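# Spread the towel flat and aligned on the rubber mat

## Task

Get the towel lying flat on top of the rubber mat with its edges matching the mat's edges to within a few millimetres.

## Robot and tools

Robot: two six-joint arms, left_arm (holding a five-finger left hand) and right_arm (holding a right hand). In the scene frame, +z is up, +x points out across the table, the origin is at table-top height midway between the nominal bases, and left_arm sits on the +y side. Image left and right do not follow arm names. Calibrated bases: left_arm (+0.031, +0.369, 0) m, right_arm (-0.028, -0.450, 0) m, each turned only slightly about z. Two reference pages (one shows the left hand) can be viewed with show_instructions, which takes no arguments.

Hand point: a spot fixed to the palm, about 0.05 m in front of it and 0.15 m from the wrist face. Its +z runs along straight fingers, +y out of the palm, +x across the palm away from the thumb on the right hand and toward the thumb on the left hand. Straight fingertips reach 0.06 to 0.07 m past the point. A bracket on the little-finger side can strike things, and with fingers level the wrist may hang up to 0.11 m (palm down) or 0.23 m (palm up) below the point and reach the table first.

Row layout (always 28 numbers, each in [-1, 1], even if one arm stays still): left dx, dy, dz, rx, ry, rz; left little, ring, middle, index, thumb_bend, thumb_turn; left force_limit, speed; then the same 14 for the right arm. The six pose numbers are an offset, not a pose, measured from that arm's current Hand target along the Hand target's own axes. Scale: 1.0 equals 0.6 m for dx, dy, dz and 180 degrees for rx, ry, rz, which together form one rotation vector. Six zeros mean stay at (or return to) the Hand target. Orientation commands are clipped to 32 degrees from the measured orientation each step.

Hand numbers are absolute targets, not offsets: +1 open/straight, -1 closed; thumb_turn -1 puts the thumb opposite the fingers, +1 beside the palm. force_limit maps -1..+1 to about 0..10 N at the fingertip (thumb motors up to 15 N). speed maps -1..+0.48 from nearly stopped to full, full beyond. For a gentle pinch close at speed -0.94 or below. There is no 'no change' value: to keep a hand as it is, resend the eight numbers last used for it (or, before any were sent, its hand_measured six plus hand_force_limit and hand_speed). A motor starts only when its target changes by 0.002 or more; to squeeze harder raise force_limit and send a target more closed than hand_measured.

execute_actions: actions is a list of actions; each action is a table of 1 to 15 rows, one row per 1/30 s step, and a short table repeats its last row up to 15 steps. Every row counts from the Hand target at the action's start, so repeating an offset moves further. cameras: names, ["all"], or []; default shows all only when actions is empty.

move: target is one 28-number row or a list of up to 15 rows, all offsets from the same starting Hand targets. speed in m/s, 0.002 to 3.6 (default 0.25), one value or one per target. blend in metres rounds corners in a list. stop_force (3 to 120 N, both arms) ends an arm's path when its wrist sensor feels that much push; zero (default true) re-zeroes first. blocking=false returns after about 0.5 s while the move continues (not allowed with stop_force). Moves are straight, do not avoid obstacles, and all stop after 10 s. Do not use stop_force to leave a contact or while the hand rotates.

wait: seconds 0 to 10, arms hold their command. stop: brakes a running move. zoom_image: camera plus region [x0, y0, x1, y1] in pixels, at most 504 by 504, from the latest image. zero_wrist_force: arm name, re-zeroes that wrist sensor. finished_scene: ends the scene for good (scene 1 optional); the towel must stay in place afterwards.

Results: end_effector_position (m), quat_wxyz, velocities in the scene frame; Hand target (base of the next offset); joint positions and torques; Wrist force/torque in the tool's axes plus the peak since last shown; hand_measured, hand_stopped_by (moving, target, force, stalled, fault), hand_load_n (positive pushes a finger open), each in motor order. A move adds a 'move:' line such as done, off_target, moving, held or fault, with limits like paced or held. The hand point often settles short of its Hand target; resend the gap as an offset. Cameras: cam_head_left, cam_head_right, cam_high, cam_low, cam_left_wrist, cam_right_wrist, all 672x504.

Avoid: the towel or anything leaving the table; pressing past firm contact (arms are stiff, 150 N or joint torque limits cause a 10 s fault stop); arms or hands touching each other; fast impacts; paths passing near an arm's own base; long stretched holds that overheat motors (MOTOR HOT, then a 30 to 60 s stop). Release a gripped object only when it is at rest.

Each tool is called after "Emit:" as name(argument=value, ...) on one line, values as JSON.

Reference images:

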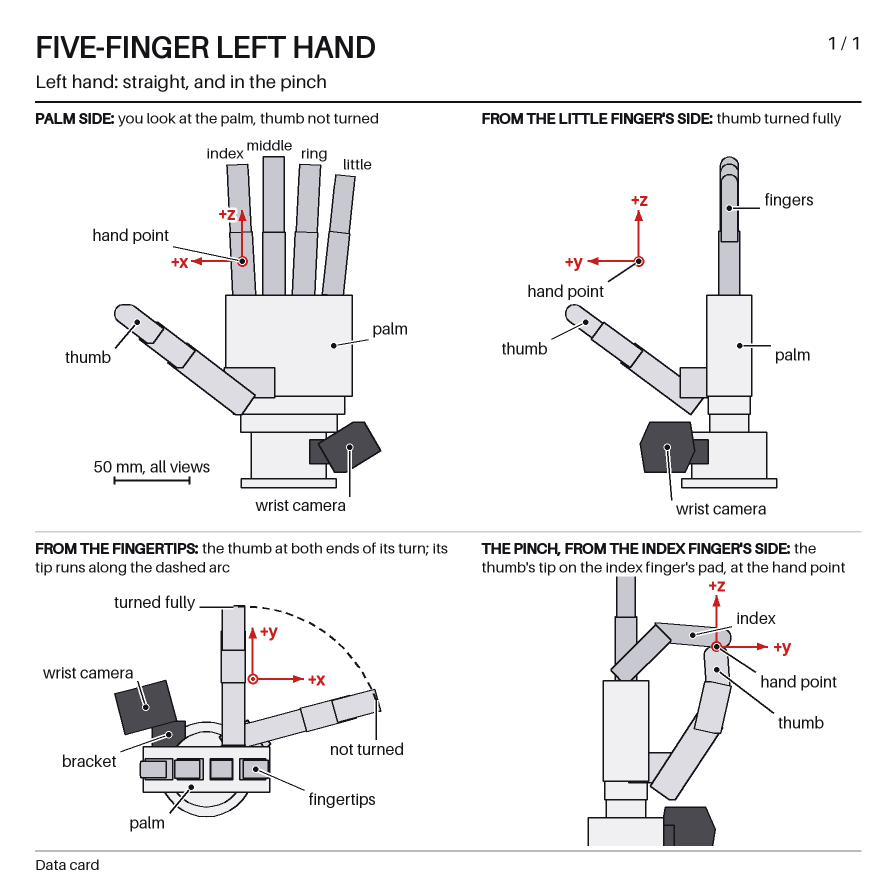

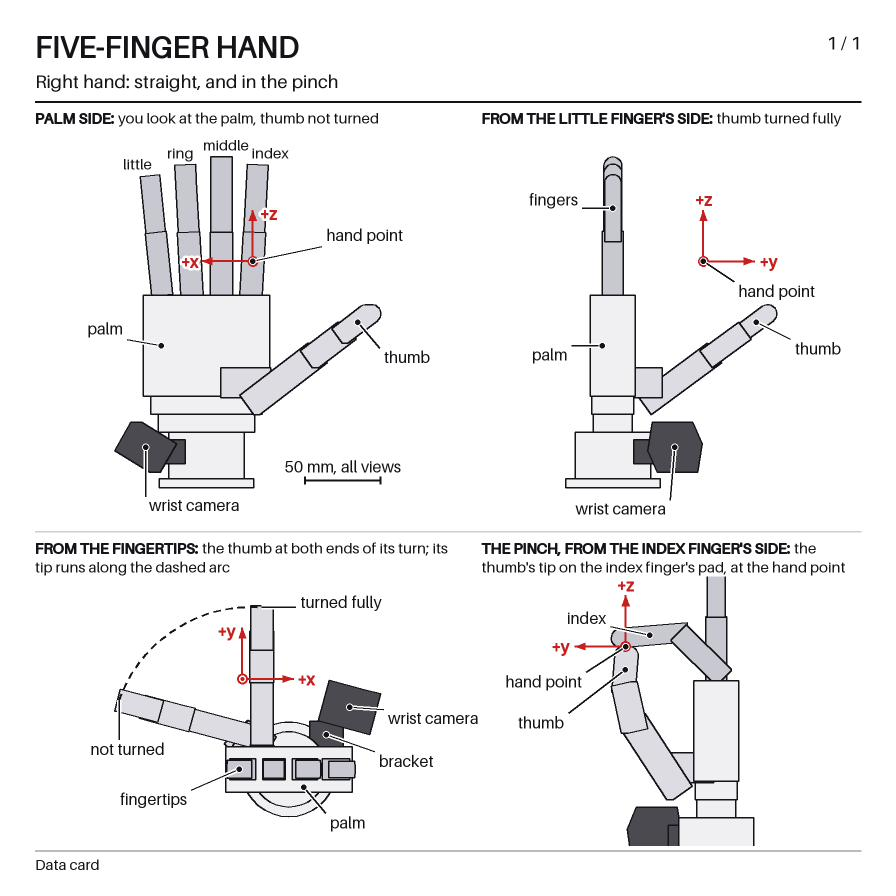

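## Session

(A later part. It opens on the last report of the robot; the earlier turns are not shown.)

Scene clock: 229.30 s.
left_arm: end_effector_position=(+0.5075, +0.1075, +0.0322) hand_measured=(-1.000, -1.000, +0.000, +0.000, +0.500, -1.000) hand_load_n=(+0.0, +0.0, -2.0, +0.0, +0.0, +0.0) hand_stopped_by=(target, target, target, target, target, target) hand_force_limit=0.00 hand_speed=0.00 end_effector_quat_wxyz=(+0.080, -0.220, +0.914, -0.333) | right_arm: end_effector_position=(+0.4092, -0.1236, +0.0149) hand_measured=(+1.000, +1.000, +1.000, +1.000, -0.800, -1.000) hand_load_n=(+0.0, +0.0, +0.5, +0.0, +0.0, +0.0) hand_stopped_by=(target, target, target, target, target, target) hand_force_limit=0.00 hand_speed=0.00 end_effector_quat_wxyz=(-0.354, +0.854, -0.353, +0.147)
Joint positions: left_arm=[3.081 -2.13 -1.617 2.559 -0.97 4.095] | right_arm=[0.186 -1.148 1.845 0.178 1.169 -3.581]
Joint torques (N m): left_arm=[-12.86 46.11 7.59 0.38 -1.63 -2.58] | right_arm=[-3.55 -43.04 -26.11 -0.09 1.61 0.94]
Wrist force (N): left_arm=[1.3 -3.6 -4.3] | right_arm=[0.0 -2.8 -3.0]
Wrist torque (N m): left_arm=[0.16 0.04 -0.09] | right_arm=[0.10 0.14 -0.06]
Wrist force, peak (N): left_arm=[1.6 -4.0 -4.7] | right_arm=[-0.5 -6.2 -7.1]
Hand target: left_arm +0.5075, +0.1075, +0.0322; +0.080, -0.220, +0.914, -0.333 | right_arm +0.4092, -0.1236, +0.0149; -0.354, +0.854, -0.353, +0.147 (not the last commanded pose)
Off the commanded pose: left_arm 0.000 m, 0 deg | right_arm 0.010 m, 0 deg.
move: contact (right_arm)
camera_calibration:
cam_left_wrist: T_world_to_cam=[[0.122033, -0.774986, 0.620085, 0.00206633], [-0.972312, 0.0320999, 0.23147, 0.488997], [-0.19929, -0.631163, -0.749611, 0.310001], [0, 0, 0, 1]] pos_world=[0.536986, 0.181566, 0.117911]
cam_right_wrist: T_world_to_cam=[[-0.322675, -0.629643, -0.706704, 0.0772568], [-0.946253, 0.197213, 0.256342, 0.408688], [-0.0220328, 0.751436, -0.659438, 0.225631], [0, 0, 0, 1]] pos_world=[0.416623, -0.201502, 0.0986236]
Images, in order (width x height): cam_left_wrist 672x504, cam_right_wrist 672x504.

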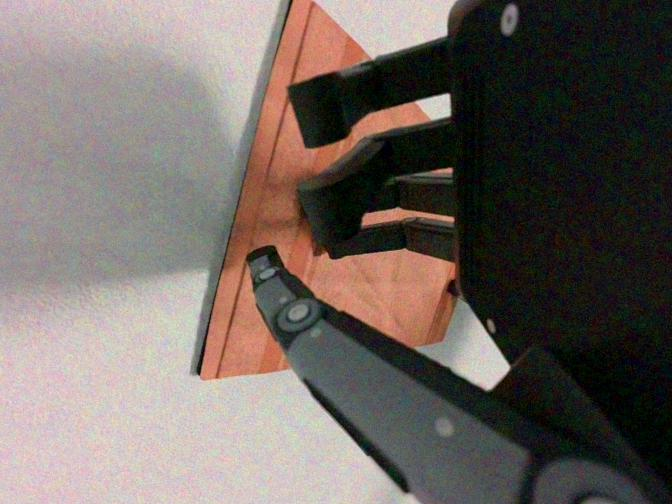

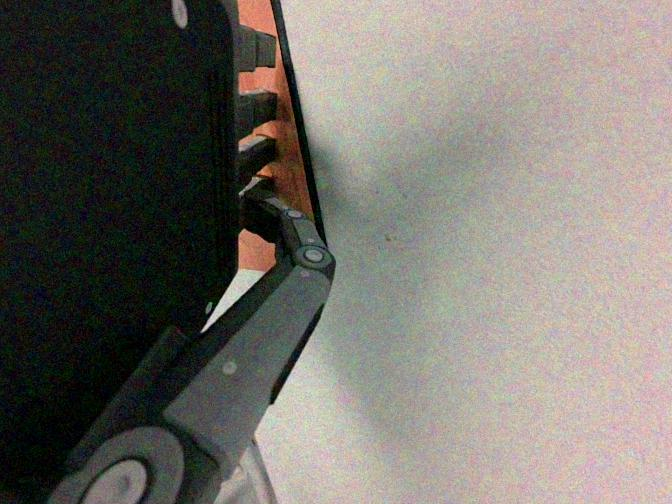

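Emit:
move(target=[-0.0042, 0.0024, -0.002, 0, 0, 0, -1, -1, 0, 0, 0.5, -1, 0, 0, 0.0015, 0.0008, -0.0001, 0, 0, 0, 1, 1, 1, 1, -0.8, -1, 0, 0], speed=0.01, cameras=["cam_right_wrist", "cam_left_wrist", "cam_high"])

Emit:
zoom_image(camera="cam_high", region=[280, 190, 400, 300])

Emit:
zoom_image(camera="cam_left_wrist", region=[180, 180, 320, 390])

Scene clock: 231.43 s.
left_arm: end_effector_position=(+0.5090, +0.1104, +0.0322) hand_measured=(-1.000, -1.000, +0.000, +0.000, +0.500, -1.000) hand_load_n=(+0.0, +0.0, -1.0, +0.0, +0.0, +0.5) hand_stopped_by=(target, target, target, target, target, target) hand_force_limit=0.00 hand_speed=0.00 end_effector_quat_wxyz=(+0.080, -0.220, +0.914, -0.333) | right_arm: end_effector_position=(+0.4096, -0.1245, +0.0147) hand_measured=(+1.000, +1.000, +1.000, +1.000, -0.800, -1.000) hand_load_n=(+0.0, +0.0, +1.0, +0.0, +0.0, +0.5) hand_stopped_by=(target, target, target, target, target, target) hand_force_limit=0.00 hand_speed=0.00 end_effector_quat_wxyz=(-0.354, +0.854, -0.353, +0.147)
Joint positions: left_arm=[3.088 -2.131 -1.615 2.554 -0.968 4.102] | right_arm=[0.183 -1.147 1.845 0.178 1.168 -3.583]
Joint torques (N m): left_arm=[7.42 28.78 18.48 -2 0.56 1.64] | right_arm=[-8.3 -22.54 0.36 -0.35 -0.29 -1.04]
Wrist force (N): left_arm=[1.1 -5.7 -3.8] | right_arm=[-2.0 -4.2 -3.4]
Wrist torque (N m): left_arm=[0.12 0.13 -0.08] | right_arm=[0.17 0.05 -0.20]
Wrist force, peak (N): left_arm=[1.6 -5.8 -4.2] | right_arm=[-2.0 -4.5 -3.8]
Hand target: left_arm +0.5089, +0.1103, +0.0322; +0.080, -0.220, +0.914, -0.333 | right_arm +0.4096, -0.1245, +0.0146; -0.354, +0.854, -0.353, +0.147
Off the commanded pose: left_arm 0.000 m, 0 deg | right_arm 0.000 m, 0 deg.
move: done
camera_calibration:
cam_left_wrist: T_world_to_cam=[[0.122033, -0.774986, 0.620085, 0.00414294], [-0.972312, 0.0320999, 0.23147, 0.490265], [-0.19929, -0.631163, -0.749611, 0.312111], [0, 0, 0, 1]] pos_world=[0.538386, 0.184466, 0.117911]
cam_right_wrist: T_world_to_cam=[[-0.32261, -0.629533, -0.706832, 0.0766154], [-0.946278, 0.197204, 0.256259, 0.409337], [-0.0219331, 0.751531, -0.659333, 0.226087], [0, 0, 0, 1]] pos_world=[0.417023, -0.202403, 0.0983246]
Images, in order (width x height): cam_high 672x504, cam_left_wrist 672x504, cam_right_wrist 672x504.

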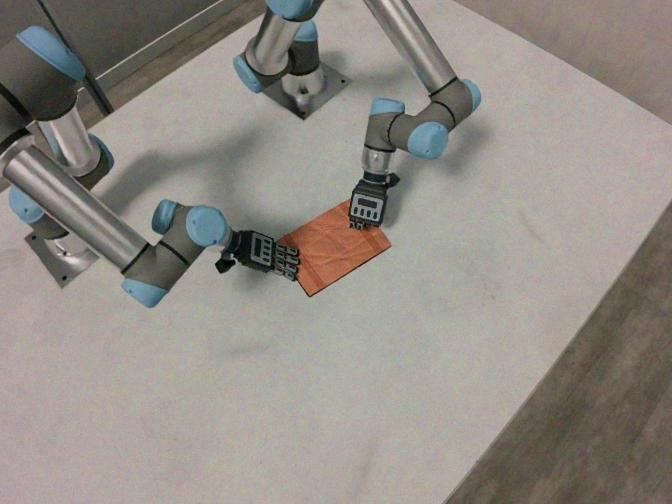

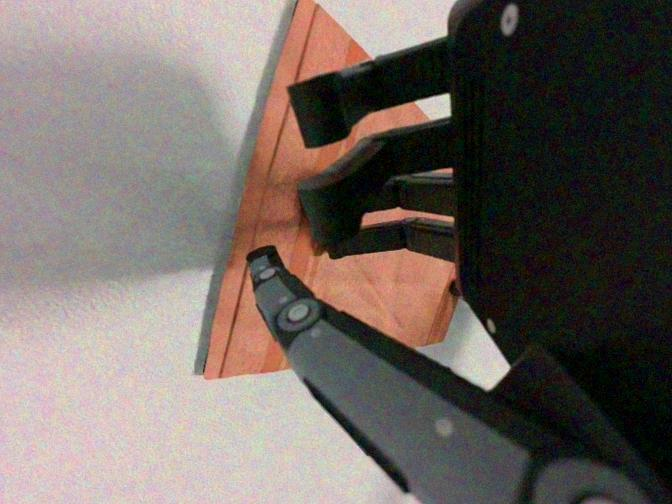

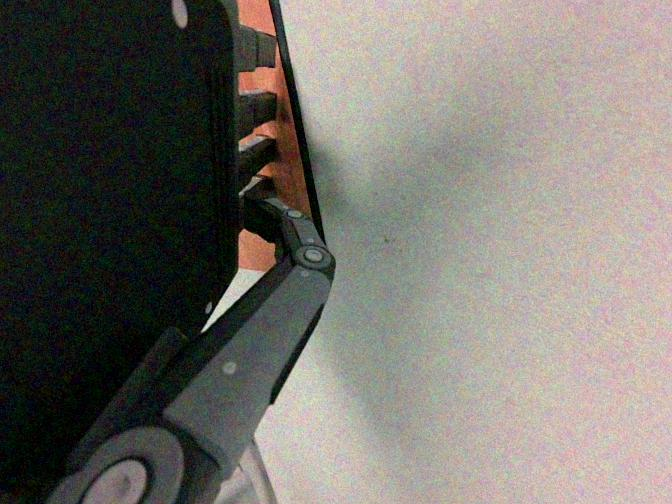

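Scaled by 4.200 from the camera's 672x504 image, which has a finer 960x720 frame.

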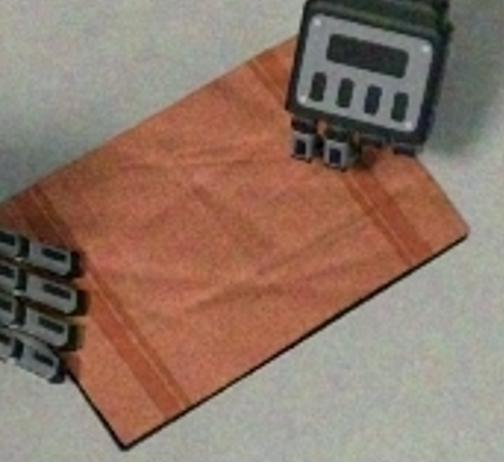

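Scaled by 2.400 from the camera's 672x504 image, which has a finer 960x720 frame.

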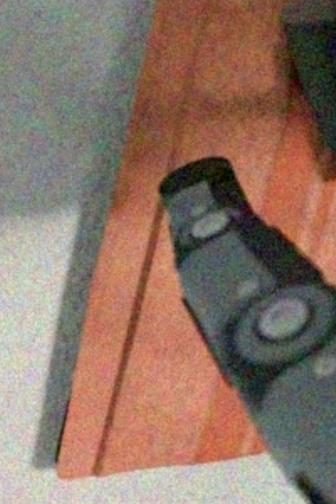

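Emit:
move(target=[0, -0.0321, -0.0383, 0, 0, 0, -1, -1, 0, 0, 0.5, -1, 0, 0, 0, -0.0354, -0.0354, 0, 0, 0, 1, 1, 1, 1, -0.8, -1, 0, 0], speed=0.05, cameras=[])

Scene clock: 233.70 s.
left_arm: end_effector_position=(+0.5089, +0.1103, +0.0623) hand_measured=(-1.000, -1.000, +0.000, +0.000, +0.500, -1.000) hand_load_n=(+0.0, +0.0, +0.0, +0.0, +0.0, -0.5) hand_stopped_by=(target, target, target, target, target, target) hand_force_limit=0.00 hand_speed=0.00 end_effector_quat_wxyz=(+0.081, -0.220, +0.914, -0.333) | right_arm: end_effector_position=(+0.4097, -0.1245, +0.0449) hand_measured=(+1.000, +1.000, +1.000, +1.000, -0.800, -1.000) hand_load_n=(+0.0, +0.0, +0.0, +0.0, +0.0, +0.0) hand_stopped_by=(target, target, target, target, target, target) hand_force_limit=0.00 hand_speed=0.00 end_effector_quat_wxyz=(-0.354, +0.854, -0.353, +0.147)
Joint positions: left_arm=[3.087 -2.093 -1.588 2.489 -0.968 4.102] | right_arm=[0.183 -1.192 1.817 0.251 1.168 -3.583]
Joint torques (N m): left_arm=[-0.77 29.85 8.43 -0.19 2.41 1.23] | right_arm=[7.71 -25.51 -2.96 -0.37 -1.4 0.37]
Wrist force (N): left_arm=[-1.3 0.5 -0.4] | right_arm=[-0.3 -0.5 -1.0]
Wrist torque (N m): left_arm=[0.18 0.08 -0.16] | right_arm=[-0.15 0.10 -0.04]
Wrist force, peak (N): left_arm=[1.5 -6.2 -3.7] | right_arm=[-2.1 -4.5 -3.9]
Hand target: left_arm +0.5089, +0.1103, +0.0622; +0.080, -0.220, +0.914, -0.333 | right_arm +0.4096, -0.1245, +0.0447; -0.354, +0.854, -0.353, +0.147
Off the commanded pose: left_arm 0.000 m, 0 deg | right_arm 0.000 m, 0 deg.
move: done
No camera images: "cameras" was empty.

Emit:
move(target=[-0.0354, -0.0177, -0.0521, -0.1415, -0.0873, 0.18, 1, 1, 1, 1, -0.8, -1, 0, 0, 0.0408, -0.161, 0.0377, -0.1737, 0.1218, -0.1724, 1, 1, 1, 1, -0.8, -1, 0, 0], speed=0.2, cameras=["cam_right_wrist", "cam_left_wrist"])

Scene clock: 241.83 s.
left_arm: end_effector_position=(+0.5202, +0.1273, +0.0882) hand_measured=(+1.000, +1.000, +1.000, +1.000, -0.800, -1.000) hand_load_n=(+0.0, +0.0, +0.0, +0.0, +0.0, +0.0) hand_stopped_by=(target, target, target, target, target, target) hand_force_limit=0.00 hand_speed=0.00 end_effector_quat_wxyz=(+0.217, -0.047, +0.969, -0.105) | right_arm: end_effector_position=(+0.4727, -0.0895, +0.0879) hand_measured=(+1.000, +1.000, +1.000, +1.000, -0.800, -1.000) hand_load_n=(+0.0, +0.0, +0.0, +0.0, +0.0, +0.0) hand_stopped_by=(target, target, target, target, target, target) hand_force_limit=0.00 hand_speed=0.00 end_effector_quat_wxyz=(-0.058, +0.933, -0.231, +0.269)
Joint positions: left_arm=[2.842 -2.043 -1.516 2.472 -1.508 4.333] | right_arm=[0.525 -0.864 1.15 0.801 1.861 -3.76]
Joint torques (N m): left_arm=[11.24 42.16 19.72 -1.56 1.69 -2.21] | right_arm=[-9.05 -60.68 -5.07 -0.04 -0.77 1.15]
Wrist force (N): left_arm=[-1.5 0.4 0.1] | right_arm=[0.6 -0.7 -0.6]
Wrist torque (N m): left_arm=[0.01 0.09 -0.16] | right_arm=[-0.15 -0.07 -0.04]
Wrist force, peak (N): left_arm=[-1.9 0.4 -0.7] | right_arm=[-0.3 -3.8 0.2]
Hand target: left_arm +0.5202, +0.1274, +0.0881; +0.217, -0.048, +0.969, -0.105 (not the last commanded pose) | right_arm +0.4727, -0.0896, +0.0879; -0.058, +0.933, -0.231, +0.269 (not the last commanded pose)
Off the commanded pose: left_arm 0.006 m, 7 deg | right_arm 0.018 m, 9 deg.
move: held (left_arm, right_arm; a check stopped the path); limits=held
pose unreachable (left arm): on one or more control steps of this call, first in action 0 (counted from 0), this arm could not follow its commanded pose, so it was not sent that pose on those steps. It may still have moved: this result reports where it is.
cause: moving toward the commanded pose would bring a part of the arm too close to another arm (a part of this arm just beyond joint 4 (wrist 1) and a part of the right arm just beyond its joint 4 (wrist 1), at the place that arm was heading or pushing toward when its own hold began).
pose unreachable (right arm): on one or more control steps of this call, first in action 0 (counted from 0), this arm could not follow its commanded pose, so it was not sent that pose on those steps. It may still have moved: this result reports where it is.
cause: moving toward the commanded pose would bring a part of the arm too close to another arm (a part of this arm just beyond joint 4 (wrist 1) and a part of the left arm just beyond its joint 4 (wrist 1), along the way the arms are being sent, or toward where that arm still pushes).
camera_calibration:
cam_left_wrist: T_world_to_cam=[[-0.171976, -0.97866, 0.112466, 0.204748], [-0.983969, 0.176128, 0.0280114, 0.493351], [-0.0472221, -0.105846, -0.993261, 0.242506], [0, 0, 0, 1]] pos_world=[0.532105, 0.139154, 0.204025]
cam_right_wrist: T_world_to_cam=[[-0.216696, -0.96551, -0.144338, 0.0411806], [-0.976192, 0.212859, 0.0417046, 0.47771], [-0.00954256, 0.149939, -0.988649, 0.218758], [0, 0, 0, 1]] pos_world=[0.477348, -0.0947248, 0.202296]
Images, in order (width x height): cam_left_wrist 672x504, cam_right_wrist 672x504.

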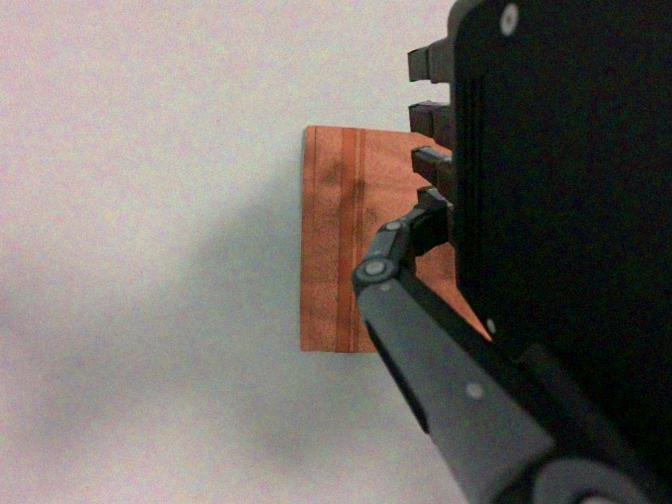

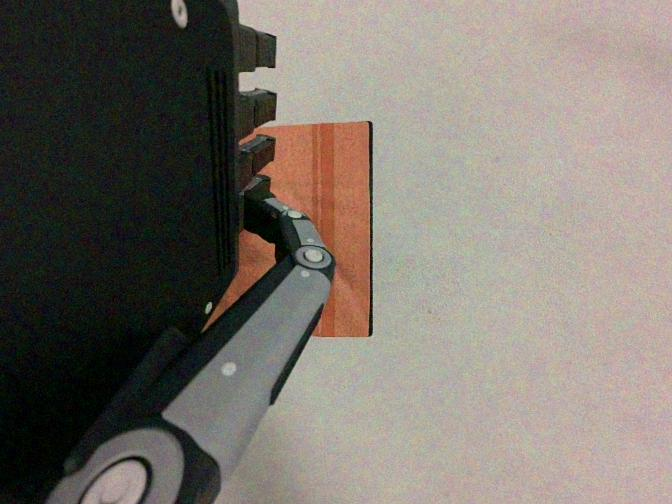

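Emit:
zoom_image(camera="cam_right_wrist", region=[300, 110, 400, 185])

Emit:
zoom_image(camera="cam_right_wrist", region=[300, 180, 400, 255])

Emit:
zoom_image(camera="cam_right_wrist", region=[300, 275, 400, 350])

Emit:
zoom_image(camera="cam_left_wrist", region=[280, 110, 380, 185])

Emit:
zoom_image(camera="cam_left_wrist", region=[280, 200, 380, 275])

Emit:
zoom_image(camera="cam_left_wrist", region=[280, 290, 380, 365])

Scaled by 5.040 from the camera's 672x504 image, which has a finer 960x720 frame.

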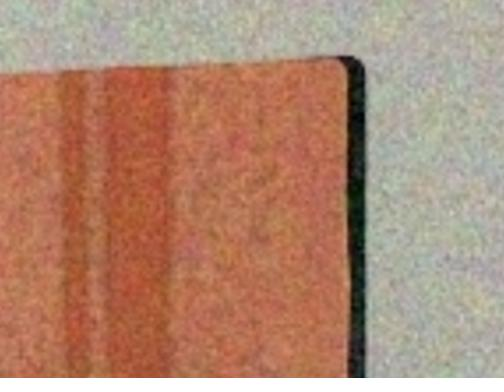

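Scaled by 5.040 from the camera's 672x504 image, which has a finer 960x720 frame.

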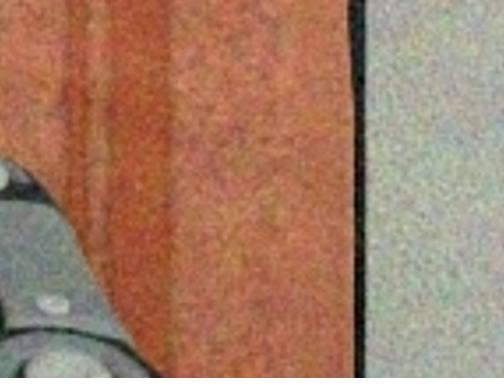

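Scaled by 5.040 from the camera's 672x504 image, which has a finer 960x720 frame.

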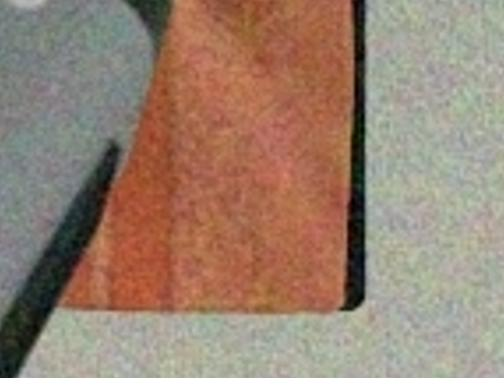

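Scaled by 5.040 from the camera's 672x504 image, which has a finer 960x720 frame.

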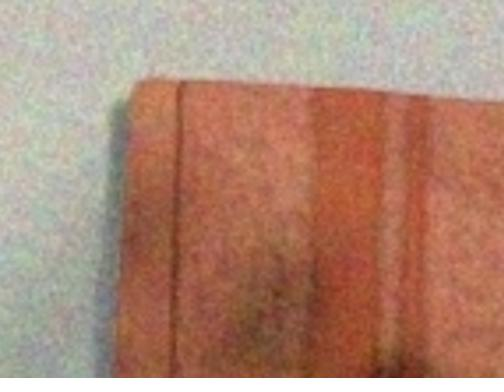

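Scaled by 5.040 from the camera's 672x504 image, which has a finer 960x720 frame.

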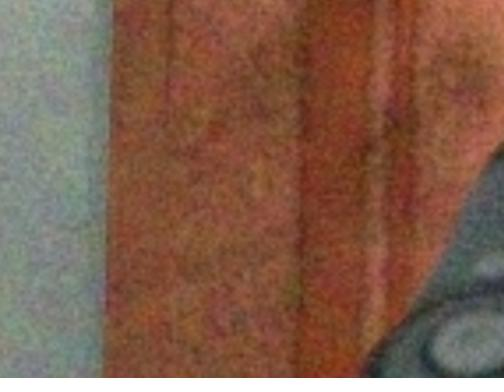

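Scaled by 5.040 from the camera's 672x504 image, which has a finer 960x720 frame.

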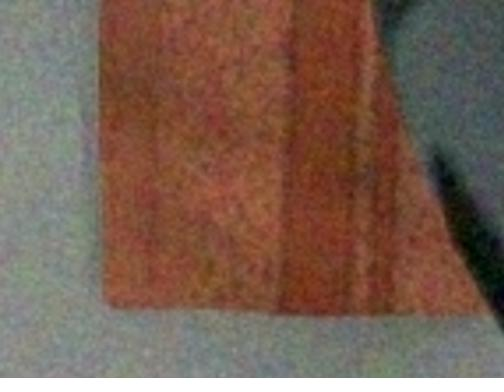

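Emit:
move(target=[0.1, 0.35, -0.25, 0, 0, 0, 1, 1, 1, 1, -0.8, -1, 0, 0, 0, 0, 0, 0, 0, 0, 1, 1, 1, 1, -0.8, -1, 0, 0], speed=0.25, cameras=["cam_left_wrist", "cam_low", "cam_high"])

Emit:
zoom_image(camera="cam_low", region=[290, 265, 370, 305])

Emit:
zoom_image(camera="cam_high", region=[280, 190, 400, 300])

Scene clock: 248.70 s.
left_arm: end_effector_position=(+0.3917, +0.3509, +0.1491) hand_measured=(+1.000, +1.000, +1.000, +1.000, -0.800, -1.000) hand_load_n=(+0.0, +0.0, +0.0, +0.0, +0.0, +0.0) hand_stopped_by=(target, target, target, target, target, target) hand_force_limit=0.00 hand_speed=0.00 end_effector_quat_wxyz=(+0.217, -0.048, +0.969, -0.105) | right_arm: end_effector_position=(+0.4727, -0.0896, +0.0879) hand_measured=(+1.000, +1.000, +1.000, +1.000, -0.800, -1.000) hand_load_n=(+0.0, +0.0, +0.0, +0.0, +0.0, +0.0) hand_stopped_by=(target, target, target, target, target, target) hand_force_limit=0.00 hand_speed=0.00 end_effector_quat_wxyz=(-0.058, +0.933, -0.231, +0.269)
Joint positions: left_arm=[3.5 -1.537 -2.014 2.336 -1.231 4.945] | right_arm=[0.524 -0.864 1.15 0.801 1.861 -3.76]
Joint torques (N m): left_arm=[13.33 23.1 13.7 -2.66 0.43 2.25] | right_arm=[-9.2 -59.92 -4.12 0.12 -0.74 1.26]
Wrist force (N): left_arm=[-0.8 0.2 0.0] | right_arm=[0.5 -0.8 -0.8]
Wrist torque (N m): left_arm=[-0.01 -0.04 0.02] | right_arm=[-0.16 -0.07 -0.05]
Wrist force, peak (N): left_arm=[-1.8 -1.2 1.3] | right_arm=[0.7 -1.1 -1.2]
Hand target: left_arm +0.3917, +0.3509, +0.1491; +0.217, -0.048, +0.969, -0.105 | right_arm +0.4727, -0.0896, +0.0879; -0.058, +0.933, -0.231, +0.269
Off the commanded pose: left_arm 0.000 m, 0 deg | right_arm 0.000 m, 0 deg.
move: done
camera_calibration:
cam_left_wrist: T_world_to_cam=[[-0.171561, -0.978733, 0.112468, 0.394488], [-0.984036, 0.175726, 0.0281524, 0.325957], [-0.0473171, -0.105842, -0.993257, 0.320631], [0, 0, 0, 1]] pos_world=[0.403604, 0.362755, 0.264925]
Images, in order (width x height): cam_high 672x504, cam_low 672x504, cam_left_wrist 672x504.

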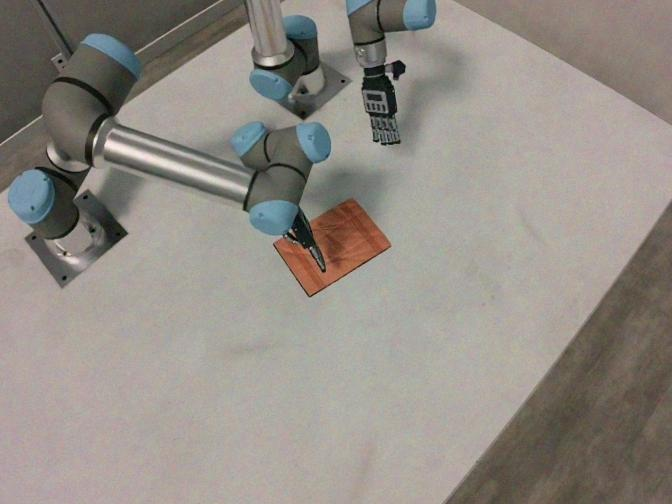

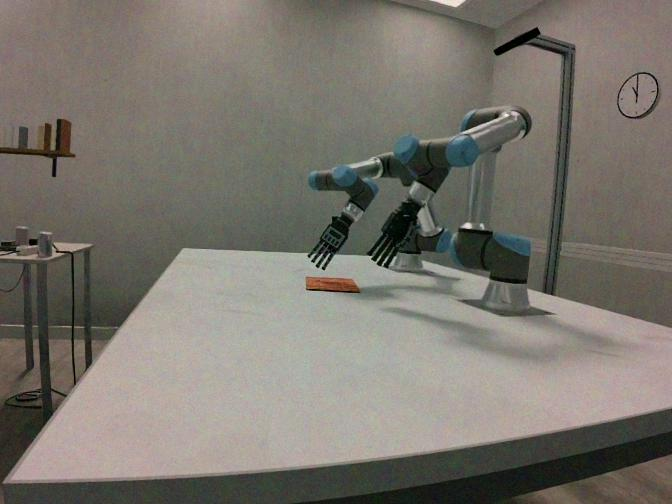

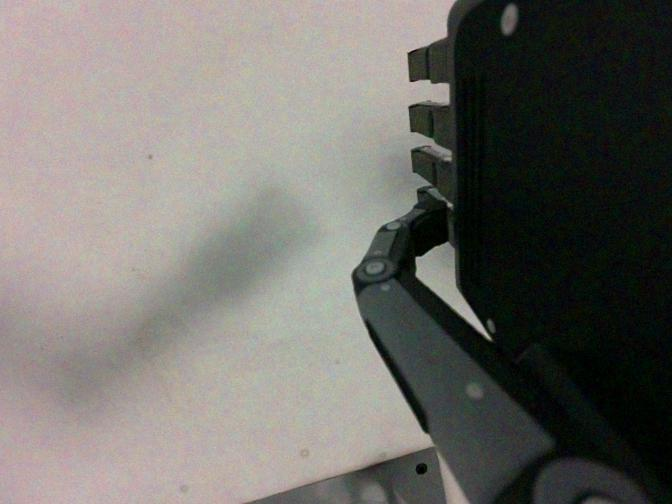

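Scaled by 6.300 from the camera's 672x504 image, which has a finer 960x720 frame.

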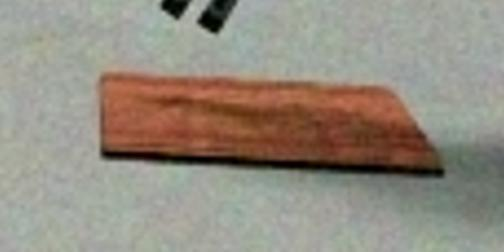

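Scaled by 4.200 from the camera's 672x504 image, which has a finer 960x720 frame.

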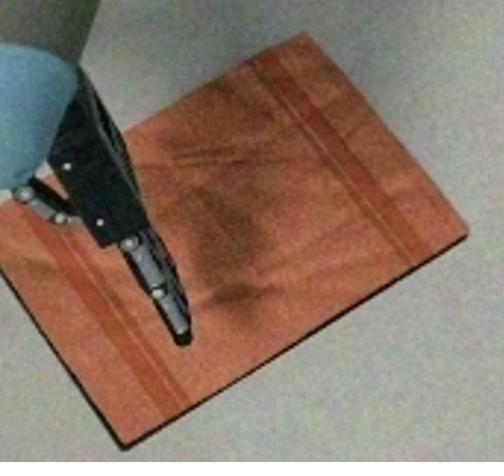

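Emit:
move(target=[0, 0, 0, 0, 0, 0, 1, 1, 1, 1, -0.8, -1, 0, 0, -0.0415, -0.2637, -0.0083, -0.0313, 0.0209, -0.0301, 1, 1, 1, 1, -0.8, -1, 0, 0], speed=0.2, cameras=["cam_right_wrist"])

Emit:
zoom_image(camera="cam_right_wrist", region=[250, 150, 570, 390])

Emit:
zoom_image(camera="cam_right_wrist", region=[260, 140, 420, 260])

Emit:
zoom_image(camera="cam_right_wrist", region=[410, 140, 570, 260])

Emit:
zoom_image(camera="cam_right_wrist", region=[410, 270, 570, 390])

Scene clock: 253.33 s.
left_arm: end_effector_position=(+0.3917, +0.3509, +0.1491) hand_measured=(+1.000, +1.000, +1.000, +1.000, -0.800, -1.000) hand_load_n=(+0.0, +0.0, +0.0, +0.0, +0.0, +0.0) hand_stopped_by=(target, target, target, target, target, target) hand_force_limit=0.00 hand_speed=0.00 end_effector_quat_wxyz=(+0.217, -0.048, +0.969, -0.105) | right_arm: end_effector_position=(+0.5139, +0.0612, +0.1168) hand_measured=(+1.000, +1.000, +1.000, +1.000, -0.800, -1.000) hand_load_n=(+0.0, -0.5, -0.5, +0.0, +0.0, +0.0) hand_stopped_by=(target, target, target, target, target, target) hand_force_limit=0.00 hand_speed=0.00 end_effector_quat_wxyz=(-0.046, +0.927, -0.186, +0.322)
Joint positions: left_arm=[3.5 -1.537 -2.014 2.336 -1.231 4.945] | right_arm=[0.716 -0.302 0.035 1.334 2.02 -3.704]
Joint torques (N m): left_arm=[13.34 25.04 9.88 -3.4 2.05 2.7] | right_arm=[-7.79 -59.35 -24.44 0.44 2.52 0.64]
Wrist force (N): left_arm=[-1.2 0.3 -0.1] | right_arm=[0.7 -0.5 -0.7]
Wrist torque (N m): left_arm=[0.01 0.02 -0.02] | right_arm=[-0.11 -0.09 -0.21]
Wrist force, peak (N): left_arm=[-1.3 0.5 -0.1] | right_arm=[0.6 -1.8 -1.4]
Hand target: left_arm +0.3917, +0.3509, +0.1491; +0.217, -0.048, +0.969, -0.105 | right_arm +0.5147, +0.0623, +0.1172; +0.008, +0.935, -0.202, +0.291
Off the commanded pose: left_arm 0.000 m, 0 deg | right_arm 0.001 m, 7 deg.
elbow stopped short (right arm): the move would have taken joint 3 (elbow) straighter than the controller allows.
move: off_target (right_arm)
camera_calibration:
cam_right_wrist: T_world_to_cam=[[-0.136461, -0.986189, -0.0938634, 0.153962], [-0.987248, 0.143222, -0.0694952, 0.507687], [0.0819787, 0.083183, -0.993157, 0.182629], [0, 0, 0, 1]] pos_world=[0.507251, 0.0639321, 0.231112]
Images, in order (width x height): cam_right_wrist 672x504.

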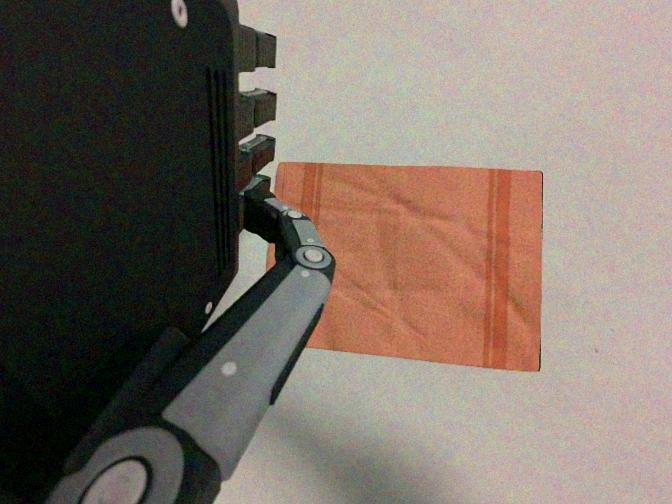

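Scaled by 1.575 from the camera's 672x504 image, which has a finer 960x720 frame.

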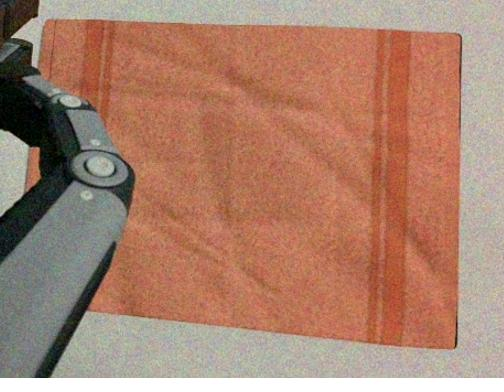

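Scaled by 3.150 from the camera's 672x504 image, which has a finer 960x720 frame.

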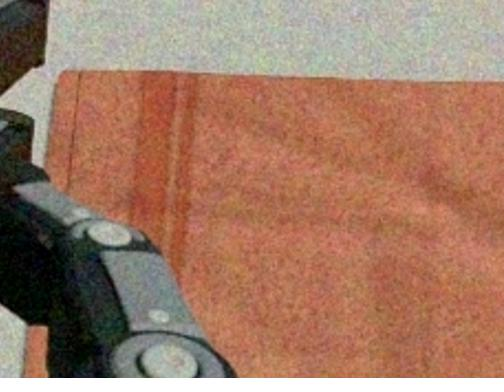

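Scaled by 3.150 from the camera's 672x504 image, which has a finer 960x720 frame.

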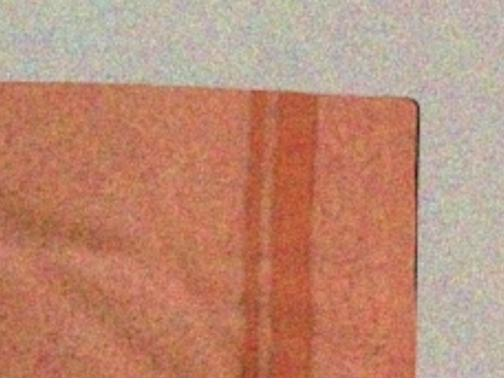

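Scaled by 3.150 from the camera's 672x504 image, which has a finer 960x720 frame.

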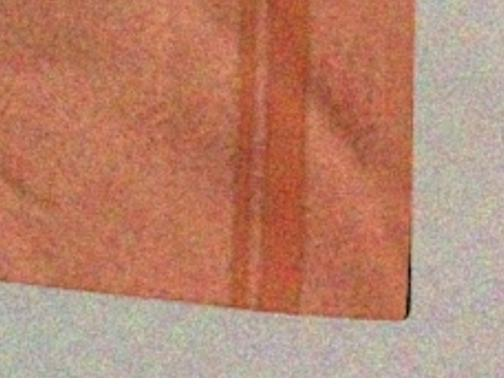

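Emit:
move(target=[-0.0577, -0.357, 0.2852, 0.1184, 0.0736, -0.1511, -1, -1, 0, 0, 0.5, -1, 0, 0, 0.0092, 0.347, 0.0987, 0.1737, -0.1218, 0.1724, 1, 1, 1, 1, -0.8, -1, 0, 0], speed=0.2, cameras=["cam_right_wrist", "cam_left_wrist"])

Scene clock: 260.20 s.
left_arm: end_effector_position=(+0.5065, +0.1159, +0.0600) hand_measured=(-1.000, -1.000, +0.000, +0.000, +0.500, -1.000) hand_load_n=(+0.0, +0.0, +0.0, +0.0, +0.0, +0.0) hand_stopped_by=(target, target, target, target, target, target) hand_force_limit=0.00 hand_speed=0.00 end_effector_quat_wxyz=(+0.080, -0.220, +0.914, -0.332) | right_arm: end_effector_position=(+0.4714, -0.1389, +0.0498) hand_measured=(+1.000, +1.000, +1.000, +1.000, -0.800, -1.000) hand_load_n=(+0.0, +0.0, +0.0, +0.0, +0.0, +0.0) hand_stopped_by=(target, target, target, target, target, target) hand_force_limit=0.00 hand_speed=0.00 end_effector_quat_wxyz=(-0.354, +0.854, -0.353, +0.146)
Joint positions: left_arm=[3.099 -2.09 -1.602 2.49 -0.964 4.116] | right_arm=[0.125 -1.094 1.654 0.337 1.131 -3.631]
Joint torques (N m): left_arm=[13.59 35.4 15.89 -2.88 0.9 -0.4] | right_arm=[-8.13 -29.41 -19.03 0.38 -1.69 0.2]
Wrist force (N): left_arm=[-1.1 0.7 -0.9] | right_arm=[-0.5 -0.7 -0.5]
Wrist torque (N m): left_arm=[0.23 0.05 -0.16] | right_arm=[-0.16 0.11 -0.07]
Wrist force, peak (N): left_arm=[-1.5 0.8 -0.7] | right_arm=[0.7 -1.2 -1.3]
Hand target: left_arm +0.5066, +0.1160, +0.0600; +0.080, -0.220, +0.914, -0.332 | right_arm +0.4714, -0.1389, +0.0498; -0.354, +0.854, -0.353, +0.146
Off the commanded pose: left_arm 0.000 m, 0 deg | right_arm 0.000 m, 0 deg.
move: done
camera_calibration:
cam_left_wrist: T_world_to_cam=[[0.122394, -0.77552, 0.619346, -0.00853881], [-0.972019, 0.0323994, 0.232657, 0.481032], [-0.200497, -0.630491, -0.749854, 0.336519], [0, 0, 0, 1]] pos_world=[0.536088, 0.189965, 0.145713]
cam_right_wrist: T_world_to_cam=[[-0.323776, -0.629126, -0.706661, 0.112987], [-0.94587, 0.197607, 0.25745, 0.461376], [-0.0223274, 0.751766, -0.659052, 0.261674], [0, 0, 0, 1]] pos_world=[0.478826, -0.216806, 0.133519]
Images, in order (width x height): cam_left_wrist 672x504, cam_right_wrist 672x504.

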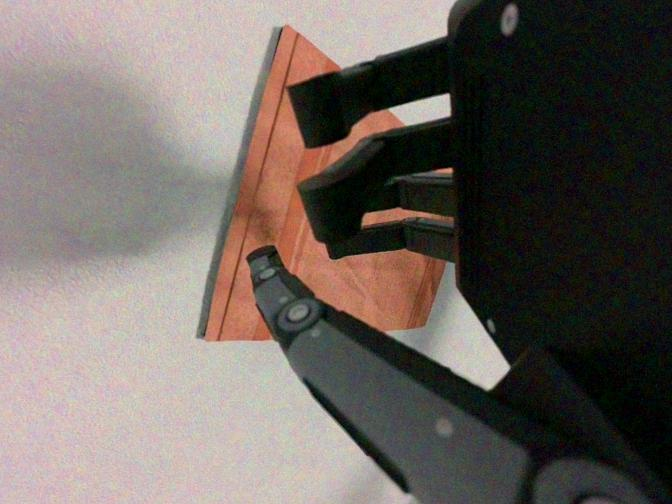

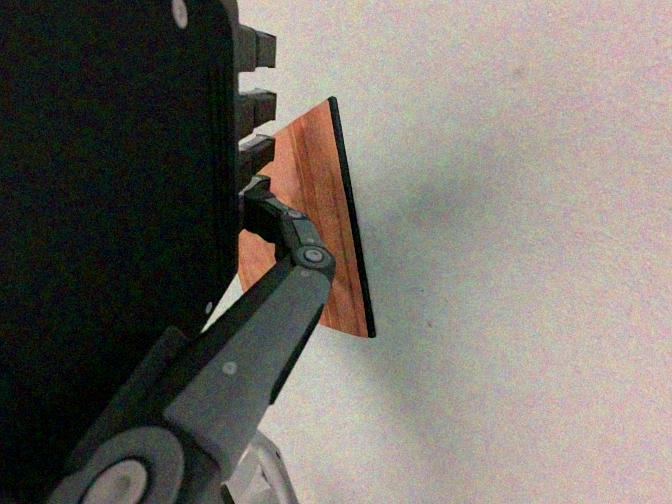

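Emit:
move(target=[0, 0.0429, 0.0511, 0, 0, 0, -1, -1, 0, 0, 0.5, -1, 0, 0, 0, 0.053, 0.053, 0, 0, 0, 1, 1, 1, 1, -0.8, -1, 0, 0], speed=0.02, stop_force=4, cameras=["cam_right_wrist", "cam_left_wrist", "cam_high"])

Emit:
zoom_image(camera="cam_high", region=[280, 190, 400, 300])

Scene clock: 263.77 s.
left_arm: end_effector_position=(+0.5066, +0.1160, +0.0325) hand_measured=(-1.000, -1.000, +0.000, +0.000, +0.500, -1.000) hand_load_n=(+0.0, +0.0, -1.5, +0.0, +0.0, +0.0) hand_stopped_by=(target, target, target, target, target, target) hand_force_limit=0.00 hand_speed=0.00 end_effector_quat_wxyz=(+0.080, -0.220, +0.914, -0.332) | right_arm: end_effector_position=(+0.4714, -0.1389, +0.0151) hand_measured=(+1.000, +1.000, +1.000, +1.000, -0.800, -1.000) hand_load_n=(+0.0, +0.0, +0.5, +0.0, +0.0, +0.0) hand_stopped_by=(target, target, target, target, target, target) hand_force_limit=0.00 hand_speed=0.00 end_effector_quat_wxyz=(-0.354, +0.854, -0.353, +0.146)
Joint positions: left_arm=[3.1 -2.126 -1.627 2.551 -0.964 4.116] | right_arm=[0.125 -1.047 1.686 0.258 1.131 -3.631]
Joint torques (N m): left_arm=[10.63 45.57 19.45 -0.68 -1.31 0.22] | right_arm=[-2.21 -48.63 -26.25 0.12 -0.04 0.8]
Wrist force (N): left_arm=[-1.3 -3.1 -3.7] | right_arm=[-0.2 -3.2 -3.2]
Wrist torque (N m): left_arm=[0.17 -0.01 -0.09] | right_arm=[0.07 0.13 -0.12]
Wrist force, peak (N): left_arm=[-1.1 -7.1 -6.8] | right_arm=[-0.6 -6.9 -6.9]
Hand target: left_arm +0.5066, +0.1160, +0.0325; +0.080, -0.220, +0.914, -0.332 (not the last commanded pose) | right_arm +0.4714, -0.1389, +0.0151; -0.354, +0.854, -0.353, +0.146 (not the last commanded pose)
Off the commanded pose: left_arm 0.013 m, 0 deg | right_arm 0.010 m, 0 deg.
move: contact (left_arm, right_arm)
camera_calibration:
cam_left_wrist: T_world_to_cam=[[0.122665, -0.775345, 0.619511, 0.00828361], [-0.972004, 0.0321918, 0.23275, 0.487547], [-0.200404, -0.630717, -0.749689, 0.315891], [0, 0, 0, 1]] pos_world=[0.536187, 0.189966, 0.118212]
cam_right_wrist: T_world_to_cam=[[-0.323972, -0.628937, -0.706739, 0.088537], [-0.945803, 0.197686, 0.257637, 0.470302], [-0.0223251, 0.751903, -0.658895, 0.238753], [0, 0, 0, 1]] pos_world=[0.478827, -0.216807, 0.0987187]
Images, in order (width x height): cam_high 672x504, cam_left_wrist 672x504, cam_right_wrist 672x504.

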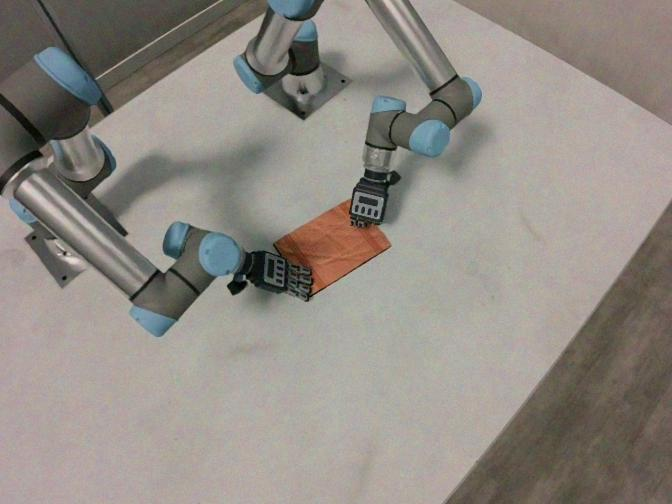

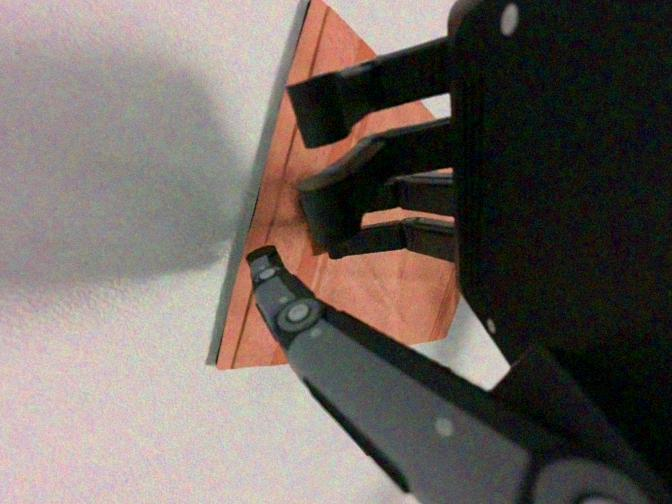

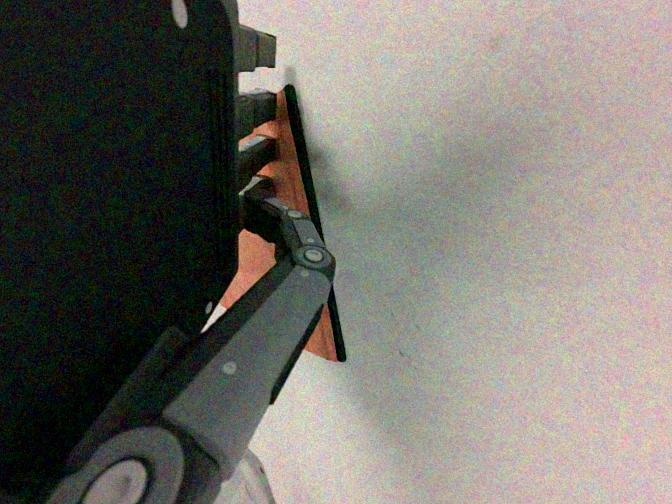

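Scaled by 4.200 from the camera's 672x504 image, which has a finer 960x720 frame.

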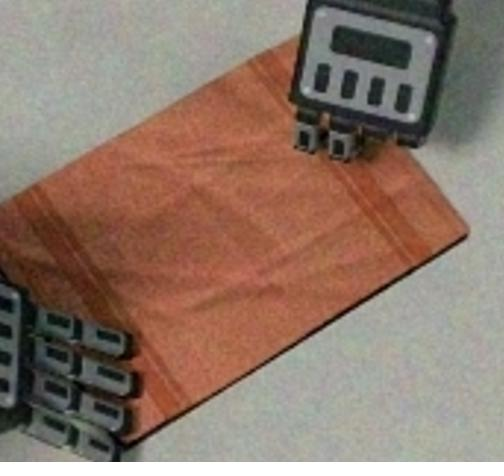

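Emit:
move(target=[[0, 0.0003, 0.0004, 0, 0, 0, -1, -1, 0, 0, 0.5, -1, 0, 0, 0, 0.0002, 0.0002, 0, 0, 0, 1, 1, 1, 1, -0.8, -1, 0, 0],[0, 0.0003, 0.0004, 0, 0, 0, -1, -1, 0, 0, 0.5, -1, 0, 0, 0.0025, 0.003, -0.0025, 0, 0, 0, 1, 1, 1, 1, -0.8, -1, 0, 0]], speed=0.01, cameras=["cam_right_wrist", "cam_high"])

Emit:
zoom_image(camera="cam_high", region=[280, 190, 400, 300])

Emit:
zoom_image(camera="cam_right_wrist", region=[240, 70, 400, 380])

Scene clock: 265.93 s.
left_arm: end_effector_position=(+0.5066, +0.1160, +0.0322) hand_measured=(-1.000, -1.000, +0.000, +0.000, +0.500, -1.000) hand_load_n=(+0.0, +0.0, -2.0, +0.0, +0.0, +0.0) hand_stopped_by=(target, target, target, target, target, target) hand_force_limit=0.00 hand_speed=0.00 end_effector_quat_wxyz=(+0.080, -0.220, +0.914, -0.332) | right_arm: end_effector_position=(+0.4708, -0.1417, +0.0148) hand_measured=(+1.000, +1.000, +1.000, +1.000, -0.800, -1.000) hand_load_n=(+0.0, +0.0, +1.0, +0.0, +0.0, +0.0) hand_stopped_by=(target, target, target, target, target, target) hand_force_limit=0.00 hand_speed=0.00 end_effector_quat_wxyz=(-0.354, +0.854, -0.353, +0.146)
Joint positions: left_arm=[3.1 -2.126 -1.627 2.551 -0.964 4.116] | right_arm=[0.119 -1.05 1.691 0.258 1.127 -3.636]
Joint torques (N m): left_arm=[-2.9 27 6.08 -0.75 -1.4 -2.76] | right_arm=[1.36 -42.81 -7.89 0.08 0.35 0.06]
Wrist force (N): left_arm=[-1.4 -4.8 -4.9] | right_arm=[-1.7 -5.6 -2.5]
Wrist torque (N m): left_arm=[0.09 0.02 -0.07] | right_arm=[0.10 0.03 -0.25]
Wrist force, peak (N): left_arm=[-1.4 -4.8 -4.9] | right_arm=[-1.8 -5.7 -2.6]
Hand target: left_arm +0.5066, +0.1159, +0.0322; +0.080, -0.220, +0.914, -0.332 | right_arm +0.4708, -0.1416, +0.0149; -0.354, +0.854, -0.353, +0.146
Off the commanded pose: left_arm 0.000 m, 0 deg | right_arm 0.000 m, 0 deg.
move: done
camera_calibration:
cam_right_wrist: T_world_to_cam=[[-0.323913, -0.62895, -0.706755, 0.0863399], [-0.945824, 0.197646, 0.257592, 0.470371], [-0.0223255, 0.751903, -0.658896, 0.240648], [0, 0, 0, 1]] pos_world=[0.478227, -0.219607, 0.0984189]
Images, in order (width x height): cam_high 672x504, cam_right_wrist 672x504.

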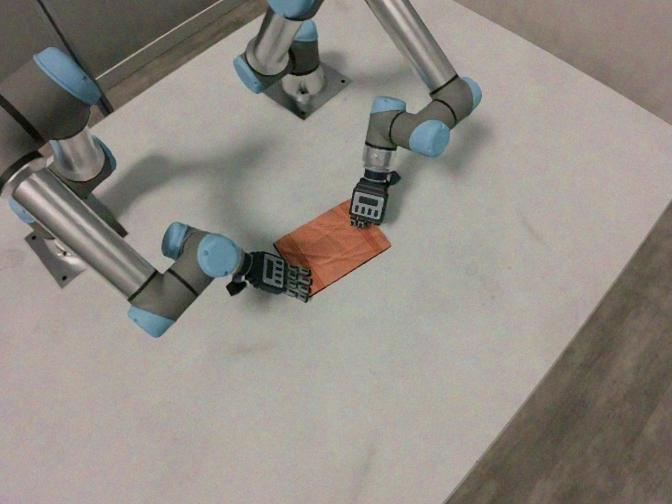

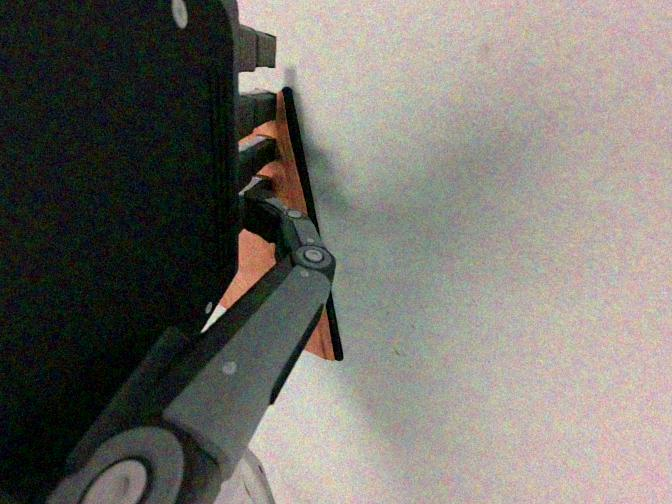

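Scaled by 4.200 from the camera's 672x504 image, which has a finer 960x720 frame.

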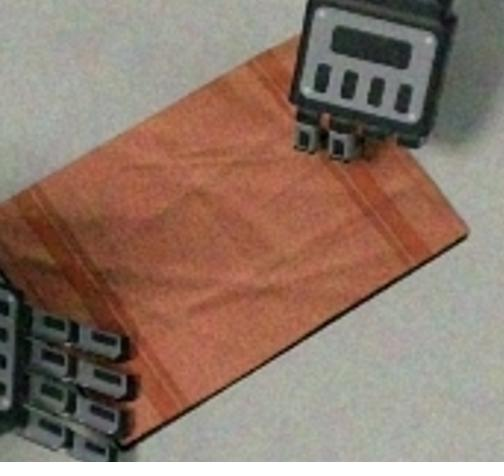

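Scaled by 1.626 from the camera's 672x504 image, which has a finer 960x720 frame.

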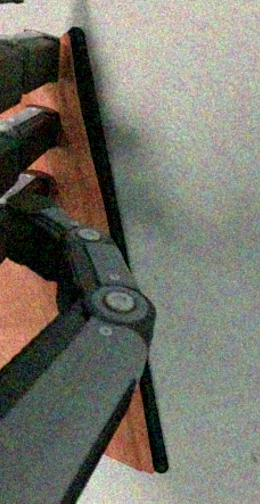

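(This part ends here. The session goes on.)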